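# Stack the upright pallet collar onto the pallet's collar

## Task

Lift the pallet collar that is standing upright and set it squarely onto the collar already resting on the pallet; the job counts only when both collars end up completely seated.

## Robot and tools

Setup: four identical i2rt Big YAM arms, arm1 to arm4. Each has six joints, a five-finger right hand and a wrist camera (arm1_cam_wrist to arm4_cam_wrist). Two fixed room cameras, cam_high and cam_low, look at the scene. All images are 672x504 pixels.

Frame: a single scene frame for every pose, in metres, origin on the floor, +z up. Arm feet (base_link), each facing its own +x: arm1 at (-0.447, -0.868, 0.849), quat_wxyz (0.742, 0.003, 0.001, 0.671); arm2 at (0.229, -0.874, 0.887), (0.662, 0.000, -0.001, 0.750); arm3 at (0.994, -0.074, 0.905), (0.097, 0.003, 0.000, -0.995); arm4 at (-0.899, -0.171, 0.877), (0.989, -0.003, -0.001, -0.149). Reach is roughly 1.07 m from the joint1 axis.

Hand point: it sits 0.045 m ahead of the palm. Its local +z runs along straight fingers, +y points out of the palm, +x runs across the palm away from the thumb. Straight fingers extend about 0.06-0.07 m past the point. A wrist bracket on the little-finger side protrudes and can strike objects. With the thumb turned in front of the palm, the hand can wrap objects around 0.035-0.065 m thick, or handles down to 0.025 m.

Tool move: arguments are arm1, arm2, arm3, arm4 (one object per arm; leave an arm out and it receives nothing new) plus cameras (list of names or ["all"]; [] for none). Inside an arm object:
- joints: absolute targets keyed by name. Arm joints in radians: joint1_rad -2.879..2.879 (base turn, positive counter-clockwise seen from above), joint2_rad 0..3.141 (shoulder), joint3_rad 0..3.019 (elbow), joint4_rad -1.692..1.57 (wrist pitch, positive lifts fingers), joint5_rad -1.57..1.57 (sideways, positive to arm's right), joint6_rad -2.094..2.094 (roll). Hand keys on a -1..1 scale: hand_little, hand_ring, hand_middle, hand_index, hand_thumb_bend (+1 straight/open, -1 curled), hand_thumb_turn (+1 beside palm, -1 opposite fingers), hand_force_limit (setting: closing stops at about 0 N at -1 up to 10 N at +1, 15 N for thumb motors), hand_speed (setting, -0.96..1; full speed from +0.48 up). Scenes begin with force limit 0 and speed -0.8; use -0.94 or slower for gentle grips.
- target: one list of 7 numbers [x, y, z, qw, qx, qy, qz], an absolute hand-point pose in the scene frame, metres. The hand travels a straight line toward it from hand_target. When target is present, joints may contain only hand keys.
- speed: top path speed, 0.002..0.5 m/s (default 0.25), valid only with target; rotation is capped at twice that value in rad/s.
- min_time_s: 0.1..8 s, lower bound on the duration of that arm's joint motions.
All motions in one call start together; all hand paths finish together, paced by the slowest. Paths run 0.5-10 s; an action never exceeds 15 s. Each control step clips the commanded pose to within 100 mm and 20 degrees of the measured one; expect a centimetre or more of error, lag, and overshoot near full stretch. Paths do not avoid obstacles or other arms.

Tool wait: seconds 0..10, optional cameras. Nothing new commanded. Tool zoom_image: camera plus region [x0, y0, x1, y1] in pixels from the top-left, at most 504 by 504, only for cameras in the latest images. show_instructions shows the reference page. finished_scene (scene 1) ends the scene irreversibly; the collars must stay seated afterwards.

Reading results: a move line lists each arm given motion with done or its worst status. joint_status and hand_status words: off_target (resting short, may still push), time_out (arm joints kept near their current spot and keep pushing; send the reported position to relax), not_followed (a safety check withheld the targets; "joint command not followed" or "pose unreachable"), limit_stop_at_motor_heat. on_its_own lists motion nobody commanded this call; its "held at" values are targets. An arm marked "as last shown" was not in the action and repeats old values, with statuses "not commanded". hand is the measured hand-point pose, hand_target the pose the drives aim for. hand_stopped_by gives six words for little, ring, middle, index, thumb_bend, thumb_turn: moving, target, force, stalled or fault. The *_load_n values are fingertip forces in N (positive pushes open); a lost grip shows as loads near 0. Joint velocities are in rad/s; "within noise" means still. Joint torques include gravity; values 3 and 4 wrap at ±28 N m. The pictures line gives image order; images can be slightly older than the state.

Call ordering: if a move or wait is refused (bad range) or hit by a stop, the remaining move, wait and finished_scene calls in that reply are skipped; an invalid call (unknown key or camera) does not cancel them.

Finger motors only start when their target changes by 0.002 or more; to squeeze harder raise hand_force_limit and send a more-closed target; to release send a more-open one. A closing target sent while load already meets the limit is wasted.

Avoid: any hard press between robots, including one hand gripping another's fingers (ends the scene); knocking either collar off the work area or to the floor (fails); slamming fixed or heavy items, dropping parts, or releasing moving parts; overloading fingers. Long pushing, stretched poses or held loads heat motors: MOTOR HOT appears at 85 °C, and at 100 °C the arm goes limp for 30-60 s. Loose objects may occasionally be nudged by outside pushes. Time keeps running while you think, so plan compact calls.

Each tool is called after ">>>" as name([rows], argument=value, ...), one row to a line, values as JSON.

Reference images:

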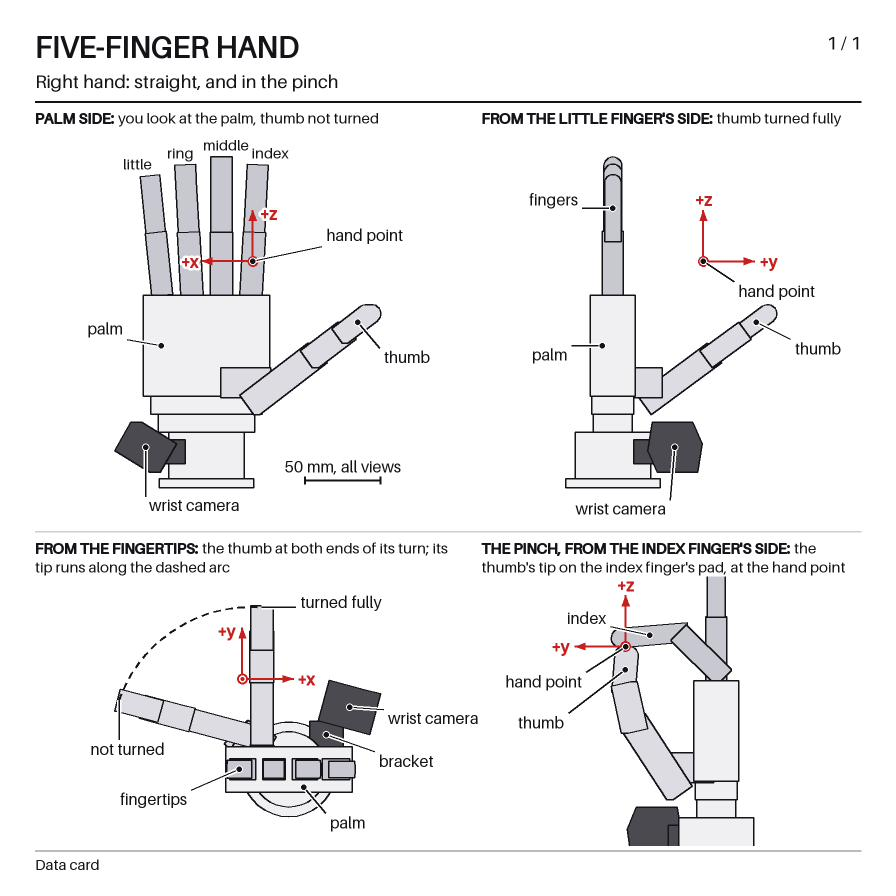

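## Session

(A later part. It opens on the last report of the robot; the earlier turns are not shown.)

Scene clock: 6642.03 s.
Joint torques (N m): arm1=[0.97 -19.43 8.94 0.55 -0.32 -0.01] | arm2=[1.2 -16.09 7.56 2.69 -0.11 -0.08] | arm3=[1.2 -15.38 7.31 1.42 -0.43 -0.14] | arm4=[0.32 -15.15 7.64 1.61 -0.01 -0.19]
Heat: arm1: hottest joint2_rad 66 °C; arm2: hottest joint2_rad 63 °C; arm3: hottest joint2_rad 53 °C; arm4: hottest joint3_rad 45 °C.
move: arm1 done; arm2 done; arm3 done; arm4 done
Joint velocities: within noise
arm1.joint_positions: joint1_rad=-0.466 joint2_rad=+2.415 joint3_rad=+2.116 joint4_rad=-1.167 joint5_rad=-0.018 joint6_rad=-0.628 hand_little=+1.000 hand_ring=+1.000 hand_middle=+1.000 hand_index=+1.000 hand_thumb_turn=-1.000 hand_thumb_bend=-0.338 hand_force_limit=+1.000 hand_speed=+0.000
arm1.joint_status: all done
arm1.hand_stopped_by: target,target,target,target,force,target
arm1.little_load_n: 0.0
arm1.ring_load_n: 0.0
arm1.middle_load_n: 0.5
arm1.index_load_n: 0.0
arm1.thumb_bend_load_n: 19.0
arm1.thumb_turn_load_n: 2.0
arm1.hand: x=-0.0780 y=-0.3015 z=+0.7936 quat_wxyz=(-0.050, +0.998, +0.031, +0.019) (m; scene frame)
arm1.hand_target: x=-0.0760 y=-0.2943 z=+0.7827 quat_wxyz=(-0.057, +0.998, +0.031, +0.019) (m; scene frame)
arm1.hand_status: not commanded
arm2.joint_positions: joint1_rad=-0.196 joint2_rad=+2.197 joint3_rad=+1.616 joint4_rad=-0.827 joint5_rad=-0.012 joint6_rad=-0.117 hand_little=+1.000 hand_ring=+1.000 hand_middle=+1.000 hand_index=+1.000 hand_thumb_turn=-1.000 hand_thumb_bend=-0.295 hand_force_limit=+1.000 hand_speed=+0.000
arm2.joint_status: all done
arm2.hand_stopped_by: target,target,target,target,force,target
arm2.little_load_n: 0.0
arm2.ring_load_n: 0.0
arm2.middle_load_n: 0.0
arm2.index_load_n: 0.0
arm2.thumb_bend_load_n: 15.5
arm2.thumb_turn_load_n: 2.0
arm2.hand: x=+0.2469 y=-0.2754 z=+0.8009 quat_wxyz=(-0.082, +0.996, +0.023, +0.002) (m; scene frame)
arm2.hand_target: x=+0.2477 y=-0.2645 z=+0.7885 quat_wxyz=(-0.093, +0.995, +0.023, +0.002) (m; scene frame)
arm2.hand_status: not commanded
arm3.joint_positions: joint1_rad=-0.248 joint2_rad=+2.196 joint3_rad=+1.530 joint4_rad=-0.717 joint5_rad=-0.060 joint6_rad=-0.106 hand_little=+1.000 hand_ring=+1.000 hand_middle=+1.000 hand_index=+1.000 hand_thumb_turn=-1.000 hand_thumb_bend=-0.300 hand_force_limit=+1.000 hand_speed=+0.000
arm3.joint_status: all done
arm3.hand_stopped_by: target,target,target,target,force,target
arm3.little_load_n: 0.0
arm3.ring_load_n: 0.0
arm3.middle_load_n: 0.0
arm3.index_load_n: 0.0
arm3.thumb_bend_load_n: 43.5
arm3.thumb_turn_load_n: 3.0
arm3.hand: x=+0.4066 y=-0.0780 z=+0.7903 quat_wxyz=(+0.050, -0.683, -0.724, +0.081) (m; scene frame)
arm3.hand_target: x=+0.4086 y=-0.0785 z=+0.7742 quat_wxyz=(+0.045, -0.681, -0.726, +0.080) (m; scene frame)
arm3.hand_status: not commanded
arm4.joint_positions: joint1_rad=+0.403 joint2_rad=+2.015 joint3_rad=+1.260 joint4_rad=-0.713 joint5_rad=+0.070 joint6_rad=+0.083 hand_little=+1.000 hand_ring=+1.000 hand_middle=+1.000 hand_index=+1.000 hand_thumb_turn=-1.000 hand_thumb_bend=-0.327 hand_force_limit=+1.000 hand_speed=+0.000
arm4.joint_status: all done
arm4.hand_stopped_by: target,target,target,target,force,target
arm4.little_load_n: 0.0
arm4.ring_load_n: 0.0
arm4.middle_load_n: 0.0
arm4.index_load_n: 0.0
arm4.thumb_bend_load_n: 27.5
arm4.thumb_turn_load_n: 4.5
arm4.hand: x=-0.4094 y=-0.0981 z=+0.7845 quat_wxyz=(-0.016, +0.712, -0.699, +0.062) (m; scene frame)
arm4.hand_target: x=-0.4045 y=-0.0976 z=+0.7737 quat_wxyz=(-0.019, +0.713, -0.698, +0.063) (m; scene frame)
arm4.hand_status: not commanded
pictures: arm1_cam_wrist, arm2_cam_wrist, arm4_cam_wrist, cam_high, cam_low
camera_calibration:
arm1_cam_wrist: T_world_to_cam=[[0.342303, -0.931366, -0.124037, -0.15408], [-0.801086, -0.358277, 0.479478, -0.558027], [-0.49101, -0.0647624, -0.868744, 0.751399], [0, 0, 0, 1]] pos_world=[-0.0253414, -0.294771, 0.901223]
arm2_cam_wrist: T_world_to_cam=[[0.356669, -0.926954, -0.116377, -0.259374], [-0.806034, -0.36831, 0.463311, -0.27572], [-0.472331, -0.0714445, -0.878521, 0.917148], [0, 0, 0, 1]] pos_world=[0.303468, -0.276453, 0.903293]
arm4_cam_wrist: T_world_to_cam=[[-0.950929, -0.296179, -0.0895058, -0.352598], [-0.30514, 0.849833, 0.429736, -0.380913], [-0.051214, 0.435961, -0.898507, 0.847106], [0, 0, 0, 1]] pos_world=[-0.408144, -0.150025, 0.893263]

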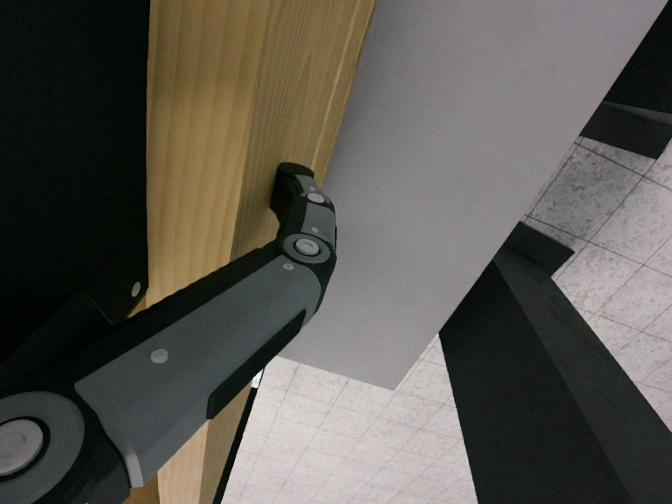

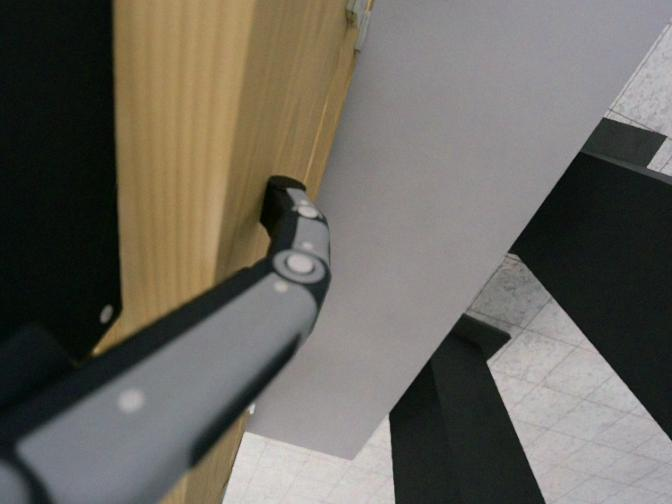

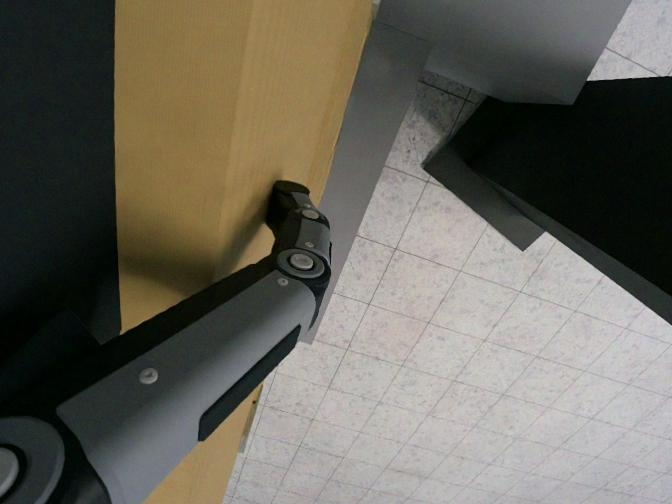

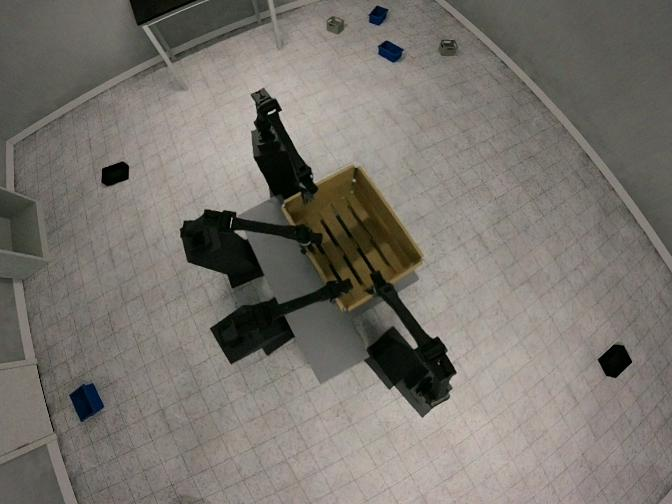

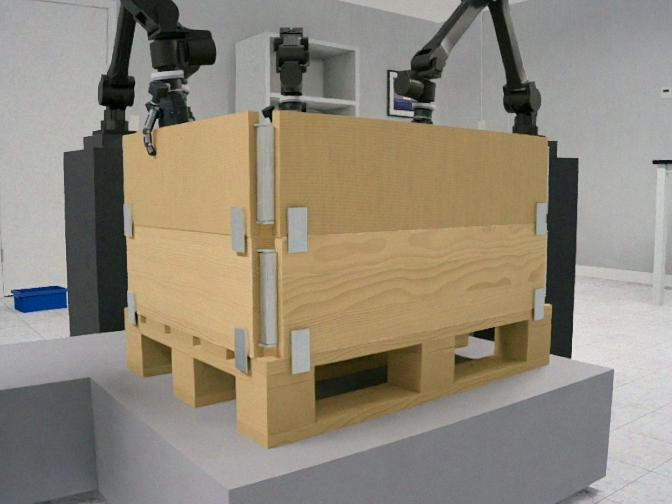

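>>> move(arm1={"joints": {"hand_speed": -0.3, "hand_thumb_bend": 1.0}}, arm2={"joints": {"hand_speed": -0.3, "hand_thumb_bend": 1.0}}, arm3={"joints": {"hand_speed": -0.3, "hand_thumb_bend": 1.0}}, arm4={"joints": {"hand_speed": -0.3, "hand_thumb_bend": 1.0}}, cameras=["cam_low", "cam_high", "arm1_cam_wrist", "arm2_cam_wrist", "arm3_cam_wrist", "arm4_cam_wrist"])

>>> zoom_image(camera="cam_low", region=[110, 180, 330, 260])

>>> zoom_image(camera="cam_low", region=[440, 170, 590, 270])

Scene clock: 6653.13 s.
Joint torques (N m): arm1=[0.91 -20.42 8.9 0.24 0.01 -0.02] | arm2=[1.2 -16.21 7.66 1.78 -0.1 -0.08] | arm3=[1.2 -16.44 7.17 0.62 -0.27 -0.14] | arm4=[0.26 -15.27 7.64 1.11 0 -0.18]
Heat: arm1: hottest joint2_rad 66 °C; arm2: hottest joint2_rad 63 °C; arm3: hottest joint2_rad 53 °C; arm4: hottest joint3_rad 45 °C.
move: arm1 done; arm2 done; arm3 done; arm4 done
Joint velocities: within noise
arm1.joint_positions: joint1_rad=-0.466 joint2_rad=+2.428 joint3_rad=+2.116 joint4_rad=-1.158 joint5_rad=-0.027 joint6_rad=-0.628 hand_little=+1.000 hand_ring=+1.000 hand_middle=+1.000 hand_index=+1.000 hand_thumb_turn=-1.000 hand_thumb_bend=+1.000 hand_force_limit=+1.000 hand_speed=-0.300
arm1.joint_status: all done
arm1.hand_stopped_by: target,target,target,target,target,target
arm1.little_load_n: 0.0
arm1.ring_load_n: 0.0
arm1.middle_load_n: 0.0
arm1.index_load_n: 0.0
arm1.thumb_bend_load_n: 0.0
arm1.thumb_turn_load_n: 0.5
arm1.hand: x=-0.0794 y=-0.3005 z=+0.7850 quat_wxyz=(-0.051, +0.998, +0.031, +0.015) (m; scene frame)
arm1.hand_target: x=-0.0760 y=-0.2942 z=+0.7829 quat_wxyz=(-0.058, +0.998, +0.031, +0.019) (m; scene frame)
arm1.hand_status: not commanded
arm2.joint_positions: joint1_rad=-0.196 joint2_rad=+2.197 joint3_rad=+1.616 joint4_rad=-0.803 joint5_rad=-0.013 joint6_rad=-0.117 hand_little=+1.000 hand_ring=+1.000 hand_middle=+1.000 hand_index=+1.000 hand_thumb_turn=-1.000 hand_thumb_bend=+1.000 hand_force_limit=+1.000 hand_speed=-0.300
arm2.joint_status: all done
arm2.hand_stopped_by: target,target,target,target,target,target
arm2.little_load_n: 0.0
arm2.ring_load_n: 0.0
arm2.middle_load_n: 0.0
arm2.index_load_n: 0.0
arm2.thumb_bend_load_n: 0.0
arm2.thumb_turn_load_n: 0.0
arm2.hand: x=+0.2473 y=-0.2689 z=+0.8003 quat_wxyz=(-0.093, +0.995, +0.023, +0.003) (m; scene frame)
arm2.hand_target: x=+0.2476 y=-0.2644 z=+0.7885 quat_wxyz=(-0.094, +0.995, +0.023, +0.002) (m; scene frame)
arm2.hand_status: not commanded
arm3.joint_positions: joint1_rad=-0.248 joint2_rad=+2.207 joint3_rad=+1.530 joint4_rad=-0.701 joint5_rad=-0.063 joint6_rad=-0.106 hand_little=+1.000 hand_ring=+1.000 hand_middle=+1.000 hand_index=+1.000 hand_thumb_turn=-1.000 hand_thumb_bend=+1.000 hand_force_limit=+1.000 hand_speed=-0.300
arm3.joint_status: all done
arm3.hand_stopped_by: target,target,target,target,target,target
arm3.little_load_n: 0.0
arm3.ring_load_n: 0.0
arm3.middle_load_n: 0.0
arm3.index_load_n: 0.5
arm3.thumb_bend_load_n: 0.0
arm3.thumb_turn_load_n: 0.0
arm3.hand: x=+0.4049 y=-0.0786 z=+0.7842 quat_wxyz=(+0.051, -0.683, -0.724, +0.084) (m; scene frame)
arm3.hand_target: x=+0.4084 y=-0.0786 z=+0.7744 quat_wxyz=(+0.045, -0.681, -0.726, +0.080) (m; scene frame)
arm3.hand_status: not commanded
arm4.joint_positions: joint1_rad=+0.403 joint2_rad=+2.015 joint3_rad=+1.260 joint4_rad=-0.702 joint5_rad=+0.070 joint6_rad=+0.083 hand_little=+1.000 hand_ring=+1.000 hand_middle=+1.000 hand_index=+1.000 hand_thumb_turn=-1.000 hand_thumb_bend=+1.000 hand_force_limit=+1.000 hand_speed=-0.300
arm4.joint_status: all done
arm4.hand_stopped_by: target,target,target,target,target,target
arm4.little_load_n: 0.0
arm4.ring_load_n: 0.0
arm4.middle_load_n: 0.0
arm4.index_load_n: 0.0
arm4.thumb_bend_load_n: 0.0
arm4.thumb_turn_load_n: 0.0
arm4.hand: x=-0.4064 y=-0.0977 z=+0.7838 quat_wxyz=(-0.020, +0.712, -0.699, +0.066) (m; scene frame)
arm4.hand_target: x=-0.4045 y=-0.0975 z=+0.7737 quat_wxyz=(-0.019, +0.713, -0.698, +0.063) (m; scene frame)
arm4.hand_status: not commanded
pictures: arm1_cam_wrist, arm2_cam_wrist, arm3_cam_wrist, arm4_cam_wrist, cam_high, cam_low
camera_calibration:
arm1_cam_wrist: T_world_to_cam=[[0.341944, -0.930881, -0.128591, -0.150015], [-0.796239, -0.359683, 0.486448, -0.560233], [-0.499077, -0.0639494, -0.864195, 0.739291], [0, 0, 0, 1]] pos_world=[-0.0258189, -0.293875, 0.892126]
arm2_cam_wrist: T_world_to_cam=[[0.356978, -0.923913, -0.137669, -0.235732], [-0.80662, -0.379216, 0.453386, -0.267584], [-0.471095, -0.0508021, -0.880618, 0.924126], [0, 0, 0, 1]] pos_world=[0.303664, -0.27232, 0.902668]
arm3_cam_wrist: T_world_to_cam=[[0.938856, 0.28648, -0.190996, -0.207413], [0.344287, -0.774586, 0.53055, -0.621662], [0.00404901, -0.563867, -0.825855, 0.721366], [0, 0, 0, 1]] pos_world=[0.405841, -0.0153558, 0.885952]
arm4_cam_wrist: T_world_to_cam=[[-0.949899, -0.296124, -0.100012, -0.341123], [-0.309758, 0.849171, 0.427737, -0.380427], [-0.0417361, 0.437286, -0.898354, 0.850388], [0, 0, 0, 1]] pos_world=[-0.406381, -0.14983, 0.892555]

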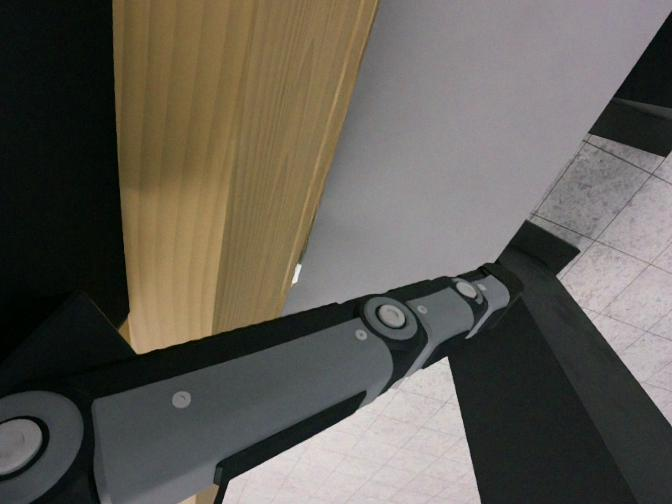

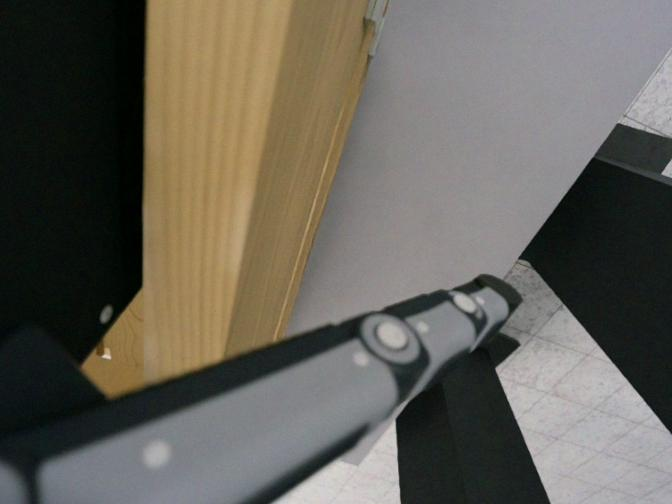

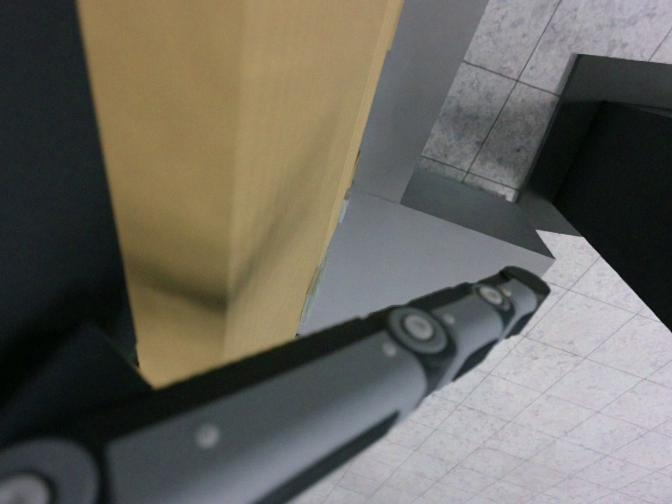

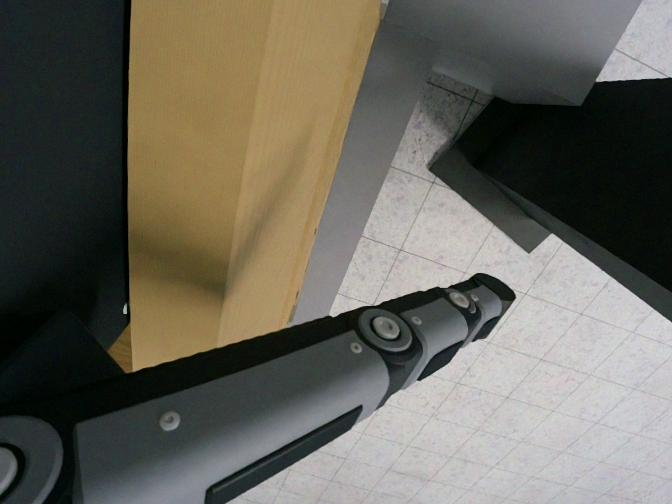

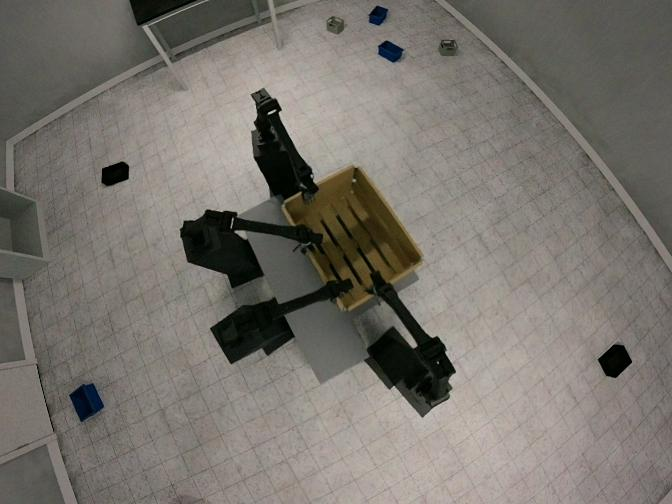

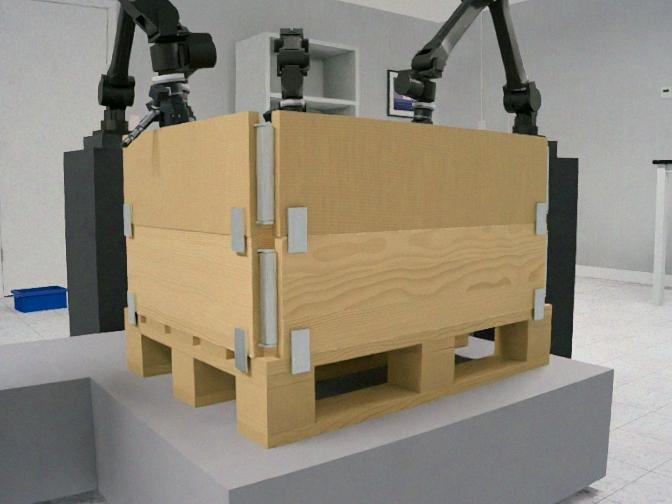

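Scaled by 2.291 from the camera's 672x504 image, which has a finer 960x720 frame.

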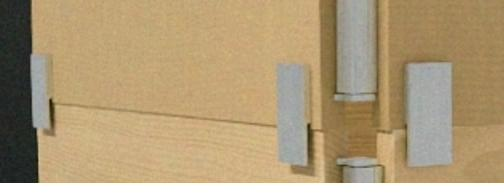

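Scaled by 3.360 from the camera's 672x504 image, which has a finer 960x720 frame.

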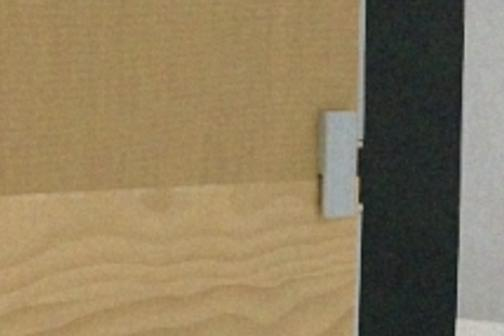

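>>> move(arm1={"target": [-0.078, -0.295, 0.83, 0, 0.9996, 0.0288, 0], "speed": 0.06}, arm2={"target": [0.247, -0.264, 0.84, 0, 0.9996, 0.0288, 0], "speed": 0.06}, arm3={"target": [0.398, -0.078, 0.83, 0, 0.69, 0.72, 0], "speed": 0.06}, arm4={"target": [-0.400, -0.098, 0.83, 0, 0.71, -0.70, 0], "speed": 0.06}, cameras=["cam_low", "cam_high", "arm1_cam_wrist", "arm2_cam_wrist", "arm3_cam_wrist", "arm4_cam_wrist"])

>>> zoom_image(camera="cam_low", region=[110, 180, 330, 260])

Scene clock: 6666.60 s.
Joint torques (N m): arm1=[1.79 -20.66 10.96 -0.54 0.11 0.08] | arm2=[1.67 -16.56 10.51 0.51 0.11 -0.12] | arm3=[2.37 -17.73 11.19 -0.35 0.01 0.05] | arm4=[-0.73 -16.91 11.02 -0.16 -0.07 -0.32]
Heat: arm1: hottest joint2_rad 63 °C; arm2: hottest joint2_rad 61 °C; arm3: hottest joint2_rad 52 °C; arm4: hottest joint2_rad 44 °C.
move: arm1 off_target; arm2 off_target; arm3 off_target; arm4 off_target
Joint velocities: within noise
arm1.joint_positions: joint1_rad=-0.466 joint2_rad=+2.505 joint3_rad=+2.354 joint4_rad=-1.440 joint5_rad=+0.005 joint6_rad=-0.623 hand_little=+1.000 hand_ring=+1.000 hand_middle=+1.000 hand_index=+1.000 hand_thumb_turn=-1.000 hand_thumb_bend=+1.000 hand_force_limit=+1.000 hand_speed=-0.300
arm1.joint_status: not commanded
arm1.hand_stopped_by: target,target,target,target,target,target
arm1.little_load_n: 0.0
arm1.ring_load_n: 0.0
arm1.middle_load_n: 0.5
arm1.index_load_n: 0.0
arm1.thumb_bend_load_n: 0.0
arm1.thumb_turn_load_n: 0.0
arm1.hand: x=-0.0767 y=-0.3076 z=+0.8260 quat_wxyz=(+0.007, +1.000, +0.028, -0.006) (m; scene frame)
arm1.hand_target: x=-0.0782 y=-0.2954 z=+0.8302 quat_wxyz=(-0.001, +1.000, +0.029, +0.000) (m; scene frame)
arm1.hand_status: off_target (0.013 m and 1.1 deg from the pose sent, 0.045 m and 6.1 deg at the start)
arm2.joint_positions: joint1_rad=-0.196 joint2_rad=+2.251 joint3_rad=+1.837 joint4_rad=-1.154 joint5_rad=-0.004 joint6_rad=-0.117 hand_little=+1.000 hand_ring=+1.000 hand_middle=+1.000 hand_index=+1.000 hand_thumb_turn=-1.000 hand_thumb_bend=+1.000 hand_force_limit=+1.000 hand_speed=-0.300
arm2.joint_status: not commanded
arm2.hand_stopped_by: target,target,target,target,target,target
arm2.little_load_n: 0.0
arm2.ring_load_n: 0.0
arm2.middle_load_n: 0.0
arm2.index_load_n: 0.0
arm2.thumb_bend_load_n: 0.0
arm2.thumb_turn_load_n: 0.0
arm2.hand: x=+0.2484 y=-0.2745 z=+0.8479 quat_wxyz=(-0.002, +1.000, +0.022, -0.001) (m; scene frame)
arm2.hand_target: x=+0.2470 y=-0.2645 z=+0.8400 quat_wxyz=(-0.001, +1.000, +0.029, +0.000) (m; scene frame)
arm2.hand_status: off_target (0.013 m and 0.8 deg from the pose sent, 0.040 m and 10.7 deg at the start)
arm3.joint_positions: joint1_rad=-0.243 joint2_rad=+2.263 joint3_rad=+1.745 joint4_rad=-1.068 joint5_rad=-0.004 joint6_rad=-0.088 hand_little=+1.000 hand_ring=+1.000 hand_middle=+1.000 hand_index=+1.000 hand_thumb_turn=-1.000 hand_thumb_bend=+1.000 hand_force_limit=+1.000 hand_speed=-0.300
arm3.joint_status: not commanded
arm3.hand_stopped_by: target,target,target,target,target,target
arm3.little_load_n: 0.0
arm3.ring_load_n: 0.0
arm3.middle_load_n: 0.0
arm3.index_load_n: 0.0
arm3.thumb_bend_load_n: 0.0
arm3.thumb_turn_load_n: 0.0
arm3.hand: x=+0.4123 y=-0.0720 z=+0.8248 quat_wxyz=(-0.009, -0.693, -0.721, -0.005) (m; scene frame)
arm3.hand_target: x=+0.3984 y=-0.0782 z=+0.8302 quat_wxyz=(+0.000, -0.692, -0.722, +0.000) (m; scene frame)
arm3.hand_status: off_target (0.016 m and 1.2 deg from the pose sent, 0.046 m and 11.4 deg at the start)
arm4.joint_positions: joint1_rad=+0.388 joint2_rad=+2.015 joint3_rad=+1.363 joint4_rad=-0.945 joint5_rad=-0.003 joint6_rad=+0.078 hand_little=+1.000 hand_ring=+1.000 hand_middle=+1.000 hand_index=+1.000 hand_thumb_turn=-1.000 hand_thumb_bend=+1.000 hand_force_limit=+1.000 hand_speed=-0.300
arm4.joint_status: not commanded
arm4.hand_stopped_by: target,target,target,target,target,target
arm4.little_load_n: 0.0
arm4.ring_load_n: 0.0
arm4.middle_load_n: 0.0
arm4.index_load_n: 0.0
arm4.thumb_bend_load_n: 0.0
arm4.thumb_turn_load_n: 0.0
arm4.hand: x=-0.4194 y=-0.0922 z=+0.8224 quat_wxyz=(+0.011, +0.711, -0.703, -0.007) (m; scene frame)
arm4.hand_target: x=-0.4006 y=-0.0983 z=+0.8302 quat_wxyz=(+0.000, +0.712, -0.702, +0.001) (m; scene frame)
arm4.hand_status: off_target (0.022 m and 1.5 deg from the pose sent, 0.047 m and 7.9 deg at the start)
pictures: arm1_cam_wrist, arm2_cam_wrist, arm3_cam_wrist, arm4_cam_wrist, cam_high, cam_low
camera_calibration:
arm1_cam_wrist: T_world_to_cam=[[0.334167, -0.942027, -0.0303052, -0.237521], [-0.777927, -0.293823, 0.555426, -0.615887], [-0.532131, -0.16203, -0.831014, 0.715473], [0, 0, 0, 1]] pos_world=[-0.0190181, -0.288786, 0.92945]
arm2_cam_wrist: T_world_to_cam=[[0.355715, -0.934061, 0.0315636, -0.380666], [-0.804578, -0.288871, 0.518853, -0.321474], [-0.475523, -0.209959, -0.854281, 0.901366], [0, 0, 0, 1]] pos_world=[0.305378, -0.25918, 0.948832]
arm3_cam_wrist: T_world_to_cam=[[0.961809, 0.272742, 0.023122, -0.395633], [0.214981, -0.804997, 0.552958, -0.607958], [0.169428, -0.52687, -0.832888, 0.698884], [0, 0, 0, 1]] pos_world=[0.392813, -0.0132775, 0.927415]
arm4_cam_wrist: T_world_to_cam=[[-0.957826, -0.286403, 0.0232892, -0.451746], [-0.23374, 0.823711, 0.516591, -0.449239], [-0.167137, 0.489361, -0.855915, 0.799397], [0, 0, 0, 1]] pos_world=[-0.404091, -0.150532, 0.92681]

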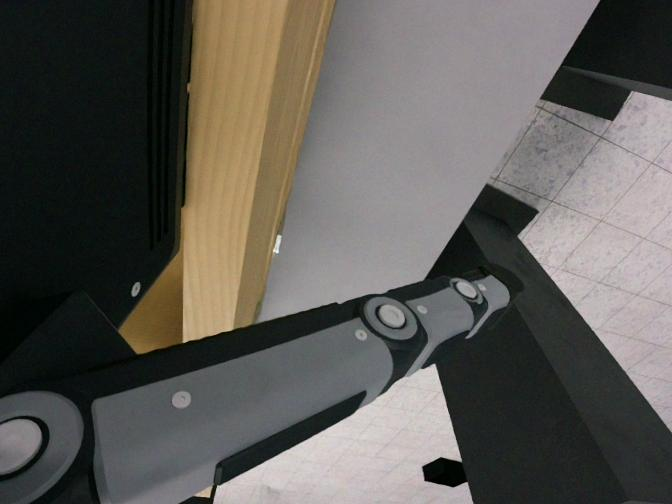

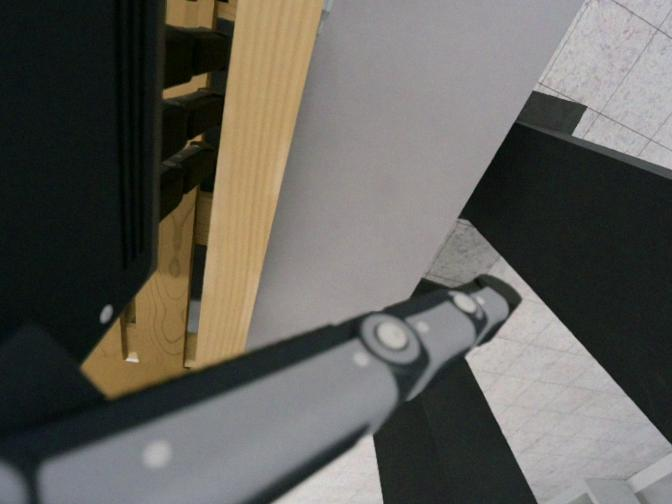

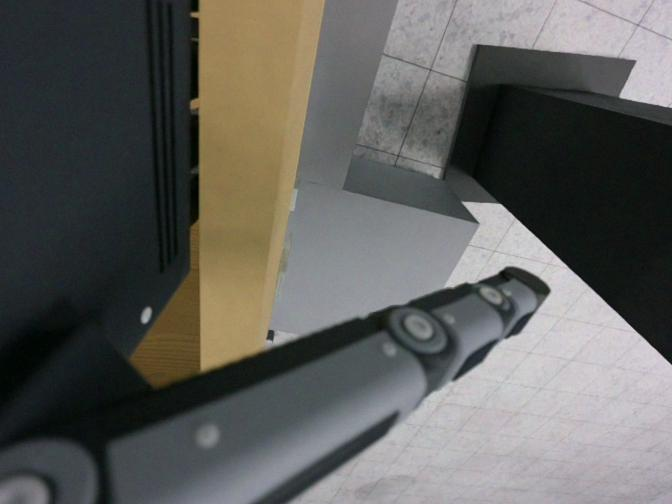

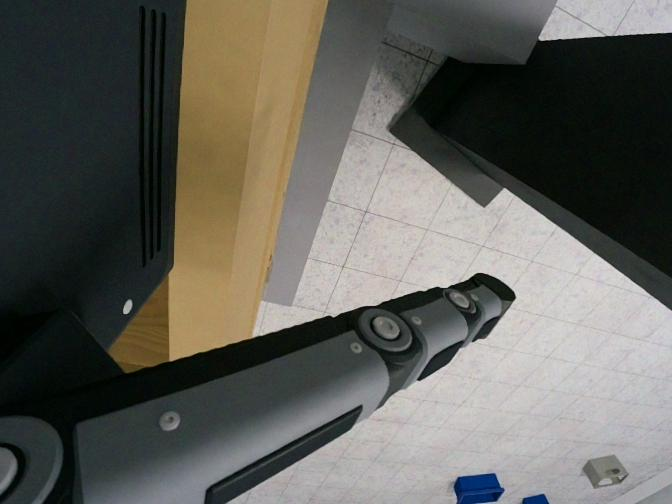

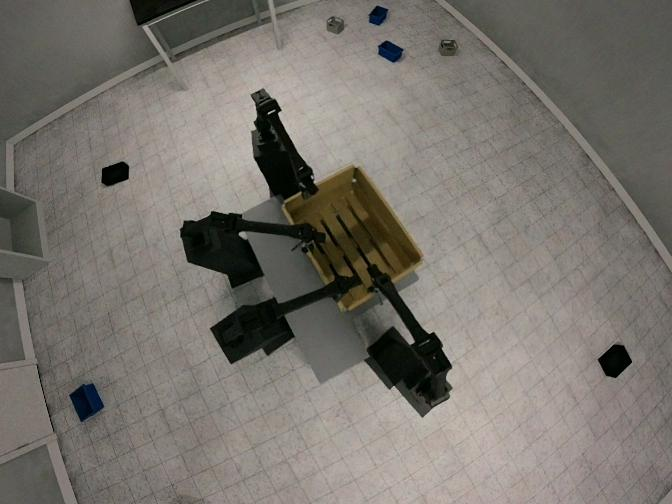

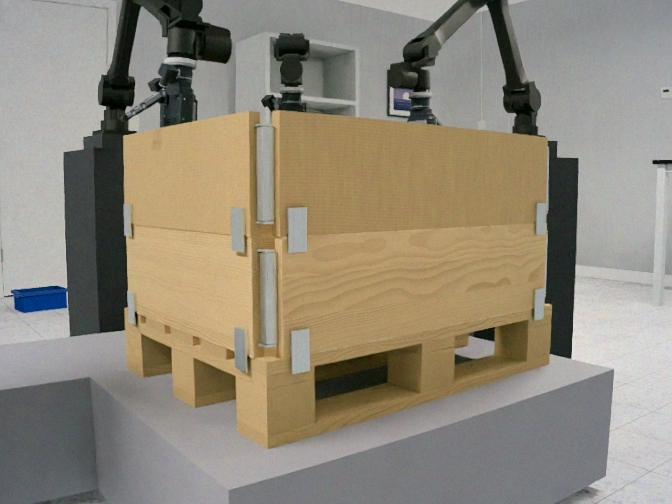

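Scaled by 2.291 from the camera's 672x504 image, which has a finer 960x720 frame.

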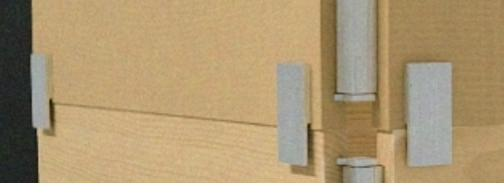

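>>> move(arm1={"target": [-0.078, -0.285, 0.90, 0, 0.9996, 0.0288, 0], "speed": 0.07}, arm2={"target": [0.247, -0.258, 0.91, 0, 0.9996, 0.0288, 0], "speed": 0.07}, arm3={"target": [0.390, -0.076, 0.90, 0, 0.69, 0.72, 0], "speed": 0.07}, arm4={"target": [-0.388, -0.094, 0.90, 0, 0.71, -0.70, 0], "speed": 0.07}, cameras=["cam_low", "cam_high", "arm1_cam_wrist", "arm2_cam_wrist", "arm3_cam_wrist", "arm4_cam_wrist"])

>>> zoom_image(camera="cam_low", region=[110, 180, 330, 260])

Scene clock: 6673.90 s.
Joint torques (N m): arm1=[2.37 -21.36 10.86 -0.53 0.12 0.08] | arm2=[1.55 -20.48 10.76 0.39 0.11 -0.12] | arm3=[2.14 -20.13 11.45 -0.49 -0.02 -0.02] | arm4=[-0.32 -17.96 11.93 -0.23 -0.07 -0.27]
Heat: arm1: hottest joint2_rad 64 °C; arm2: hottest joint2_rad 60 °C; arm3: hottest joint2_rad 53 °C; arm4: hottest joint3_rad 45 °C.
move: arm1 off_target; arm2 off_target; arm3 off_target; arm4 off_target
Joint velocities: within noise
arm1.joint_positions: joint1_rad=-0.464 joint2_rad=+2.554 joint3_rad=+2.630 joint4_rad=-1.667 joint5_rad=+0.005 joint6_rad=-0.616 hand_little=+1.000 hand_ring=+1.000 hand_middle=+1.000 hand_index=+1.000 hand_thumb_turn=-1.000 hand_thumb_bend=+1.000 hand_force_limit=+1.000 hand_speed=-0.300
arm1.joint_status: not commanded
arm1.hand_stopped_by: target,target,target,target,target,target
arm1.little_load_n: 0.0
arm1.ring_load_n: 0.0
arm1.middle_load_n: 0.0
arm1.index_load_n: 0.0
arm1.thumb_bend_load_n: 0.0
arm1.thumb_turn_load_n: 0.0
arm1.hand: x=-0.0723 y=-0.2977 z=+0.8948 quat_wxyz=(+0.008, +1.000, +0.025, -0.006) (m; scene frame)
arm1.hand_target: x=-0.0784 y=-0.2856 z=+0.8999 quat_wxyz=(-0.001, +1.000, +0.029, +0.000) (m; scene frame)
arm1.hand_status: off_target (0.015 m and 1.2 deg from the pose sent, 0.078 m and 1.1 deg at the start)
arm2.joint_positions: joint1_rad=-0.196 joint2_rad=+2.251 joint3_rad=+1.936 joint4_rad=-1.307 joint5_rad=-0.004 joint6_rad=-0.117 hand_little=+1.000 hand_ring=+1.000 hand_middle=+1.000 hand_index=+1.000 hand_thumb_turn=-1.000 hand_thumb_bend=+1.000 hand_force_limit=+1.000 hand_speed=-0.300
arm2.joint_status: not commanded
arm2.hand_stopped_by: target,target,target,target,target,target
arm2.little_load_n: 0.0
arm2.ring_load_n: 0.0
arm2.middle_load_n: 0.0
arm2.index_load_n: 0.0
arm2.thumb_bend_load_n: 0.0
arm2.thumb_turn_load_n: 0.0
arm2.hand: x=+0.2483 y=-0.2755 z=+0.8869 quat_wxyz=(+0.025, +0.999, +0.022, -0.004) (m; scene frame)
arm2.hand_target: x=+0.2470 y=-0.2590 z=+0.9103 quat_wxyz=(+0.000, +1.000, +0.029, +0.000) (m; scene frame)
arm2.hand_status: off_target (0.029 m and 3.0 deg from the pose sent, 0.064 m and 0.8 deg at the start)
arm3.joint_positions: joint1_rad=-0.243 joint2_rad=+2.230 joint3_rad=+1.833 joint4_rad=-1.217 joint5_rad=-0.004 joint6_rad=-0.088 hand_little=+1.000 hand_ring=+1.000 hand_middle=+1.000 hand_index=+1.000 hand_thumb_turn=-1.000 hand_thumb_bend=+1.000 hand_force_limit=+1.000 hand_speed=-0.300
arm3.joint_status: not commanded
arm3.hand_stopped_by: target,target,target,target,target,target
arm3.little_load_n: 0.0
arm3.ring_load_n: 0.0
arm3.middle_load_n: 0.0
arm3.index_load_n: 0.0
arm3.thumb_bend_load_n: 0.0
arm3.thumb_turn_load_n: 0.0
arm3.hand: x=+0.4078 y=-0.0718 z=+0.8776 quat_wxyz=(-0.020, -0.693, -0.721, -0.015) (m; scene frame)
arm3.hand_target: x=+0.3909 y=-0.0762 z=+0.9002 quat_wxyz=(+0.000, -0.692, -0.722, +0.000) (m; scene frame)
arm3.hand_status: off_target (0.029 m and 2.8 deg from the pose sent, 0.079 m and 1.2 deg at the start)
arm4.joint_positions: joint1_rad=+0.388 joint2_rad=+1.962 joint3_rad=+1.466 joint4_rad=-1.116 joint5_rad=-0.003 joint6_rad=+0.078 hand_little=+1.000 hand_ring=+1.000 hand_middle=+1.000 hand_index=+1.000 hand_thumb_turn=-1.000 hand_thumb_bend=+1.000 hand_force_limit=+1.000 hand_speed=-0.300
arm4.joint_status: not commanded
arm4.hand_stopped_by: target,target,target,target,target,target
arm4.little_load_n: 0.0
arm4.ring_load_n: 0.0
arm4.middle_load_n: 0.0
arm4.index_load_n: 0.0
arm4.thumb_bend_load_n: 0.0
arm4.thumb_turn_load_n: 0.0
arm4.hand: x=-0.4079 y=-0.0907 z=+0.8852 quat_wxyz=(+0.016, +0.711, -0.703, -0.012) (m; scene frame)
arm4.hand_target: x=-0.3889 y=-0.0942 z=+0.9002 quat_wxyz=(+0.000, +0.712, -0.702, +0.000) (m; scene frame)
arm4.hand_status: off_target (0.025 m and 2.3 deg from the pose sent, 0.084 m and 1.5 deg at the start)
pictures: arm1_cam_wrist, arm2_cam_wrist, arm3_cam_wrist, arm4_cam_wrist, cam_high, cam_low
camera_calibration:
arm1_cam_wrist: T_world_to_cam=[[0.329072, -0.943851, -0.0292661, -0.229365], [-0.779089, -0.28888, 0.556389, -0.647175], [-0.533603, -0.160291, -0.830407, 0.776462], [0, 0, 0, 1]] pos_world=[-0.0144077, -0.278983, 0.998148]
arm2_cam_wrist: T_world_to_cam=[[0.355846, -0.931062, 0.0806054, -0.425522], [-0.802532, -0.260246, 0.536856, -0.350761], [-0.478869, -0.255727, -0.839815, 0.909782], [0, 0, 0, 1]] pos_world=[0.30559, -0.254815, 0.986656]
arm3_cam_wrist: T_world_to_cam=[[0.960724, 0.272812, 0.0508183, -0.416438], [0.198735, -0.804198, 0.560152, -0.63573], [0.193684, -0.528052, -0.82683, 0.72847], [0, 0, 0, 1]] pos_world=[0.385331, -0.0129736, 0.979589]
arm4_cam_wrist: T_world_to_cam=[[-0.957461, -0.286222, 0.0366942, -0.453438], [-0.226496, 0.824207, 0.51902, -0.479368], [-0.178798, 0.48863, -0.853974, 0.847766], [0, 0, 0, 1]] pos_world=[-0.391145, -0.148929, 0.98941]

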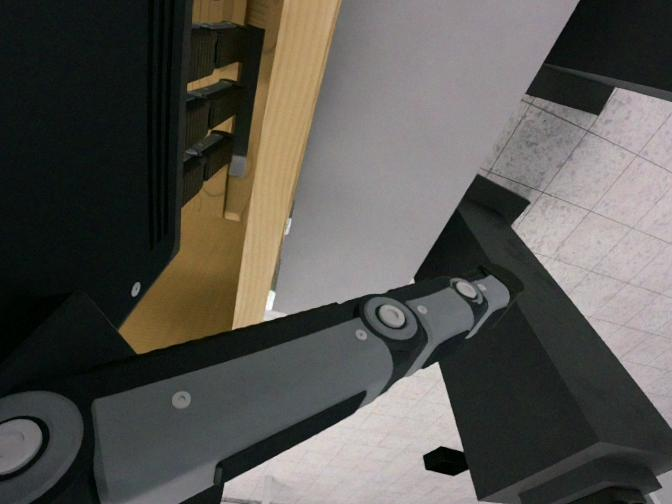

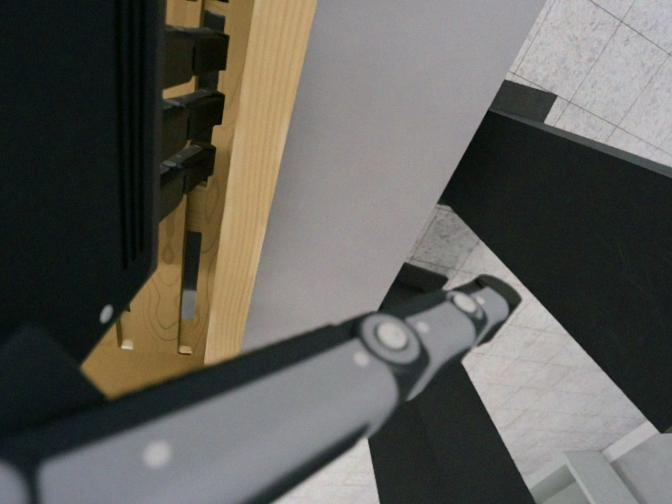

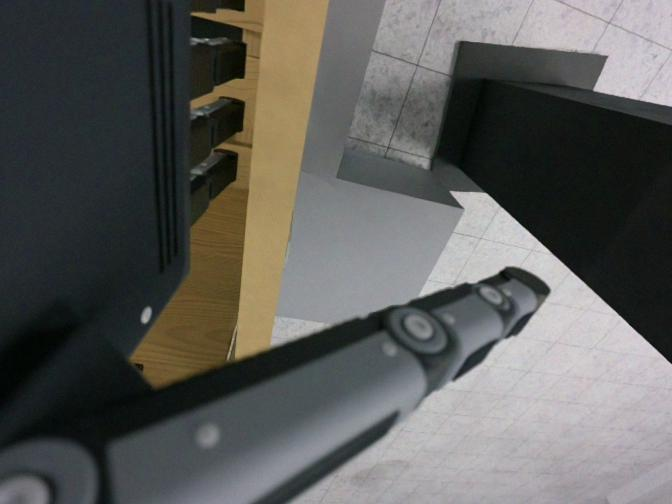

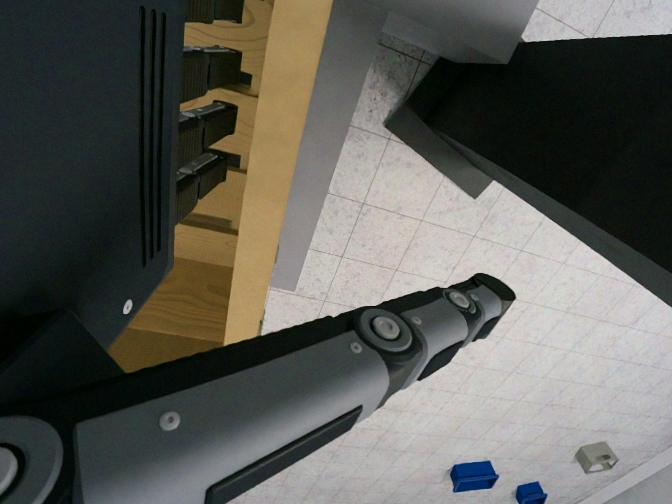

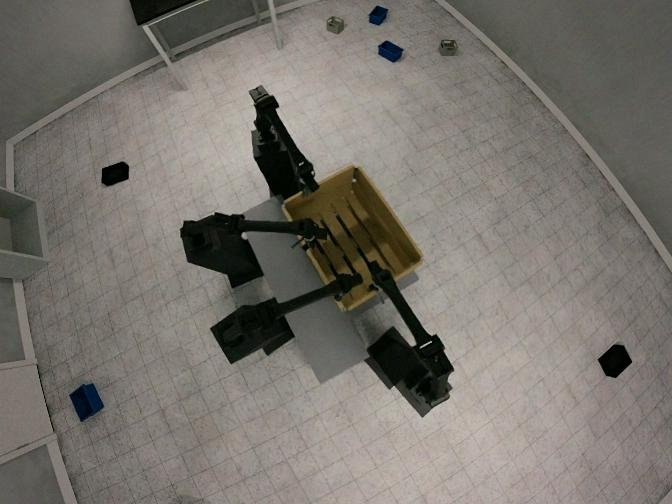

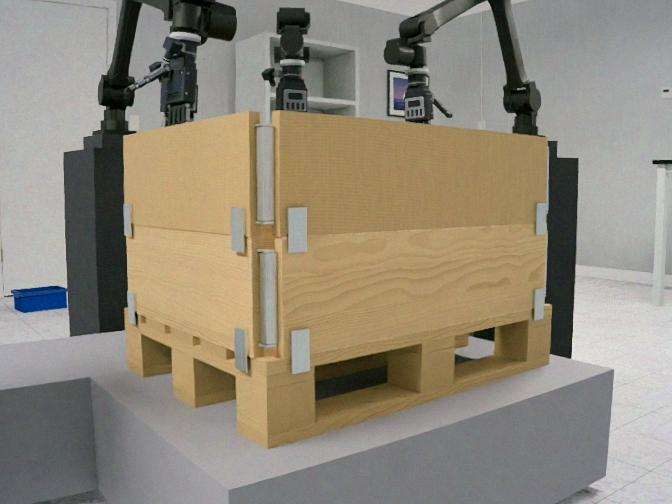

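Scaled by 2.291 from the camera's 672x504 image, which has a finer 960x720 frame.

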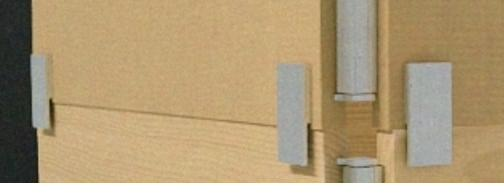

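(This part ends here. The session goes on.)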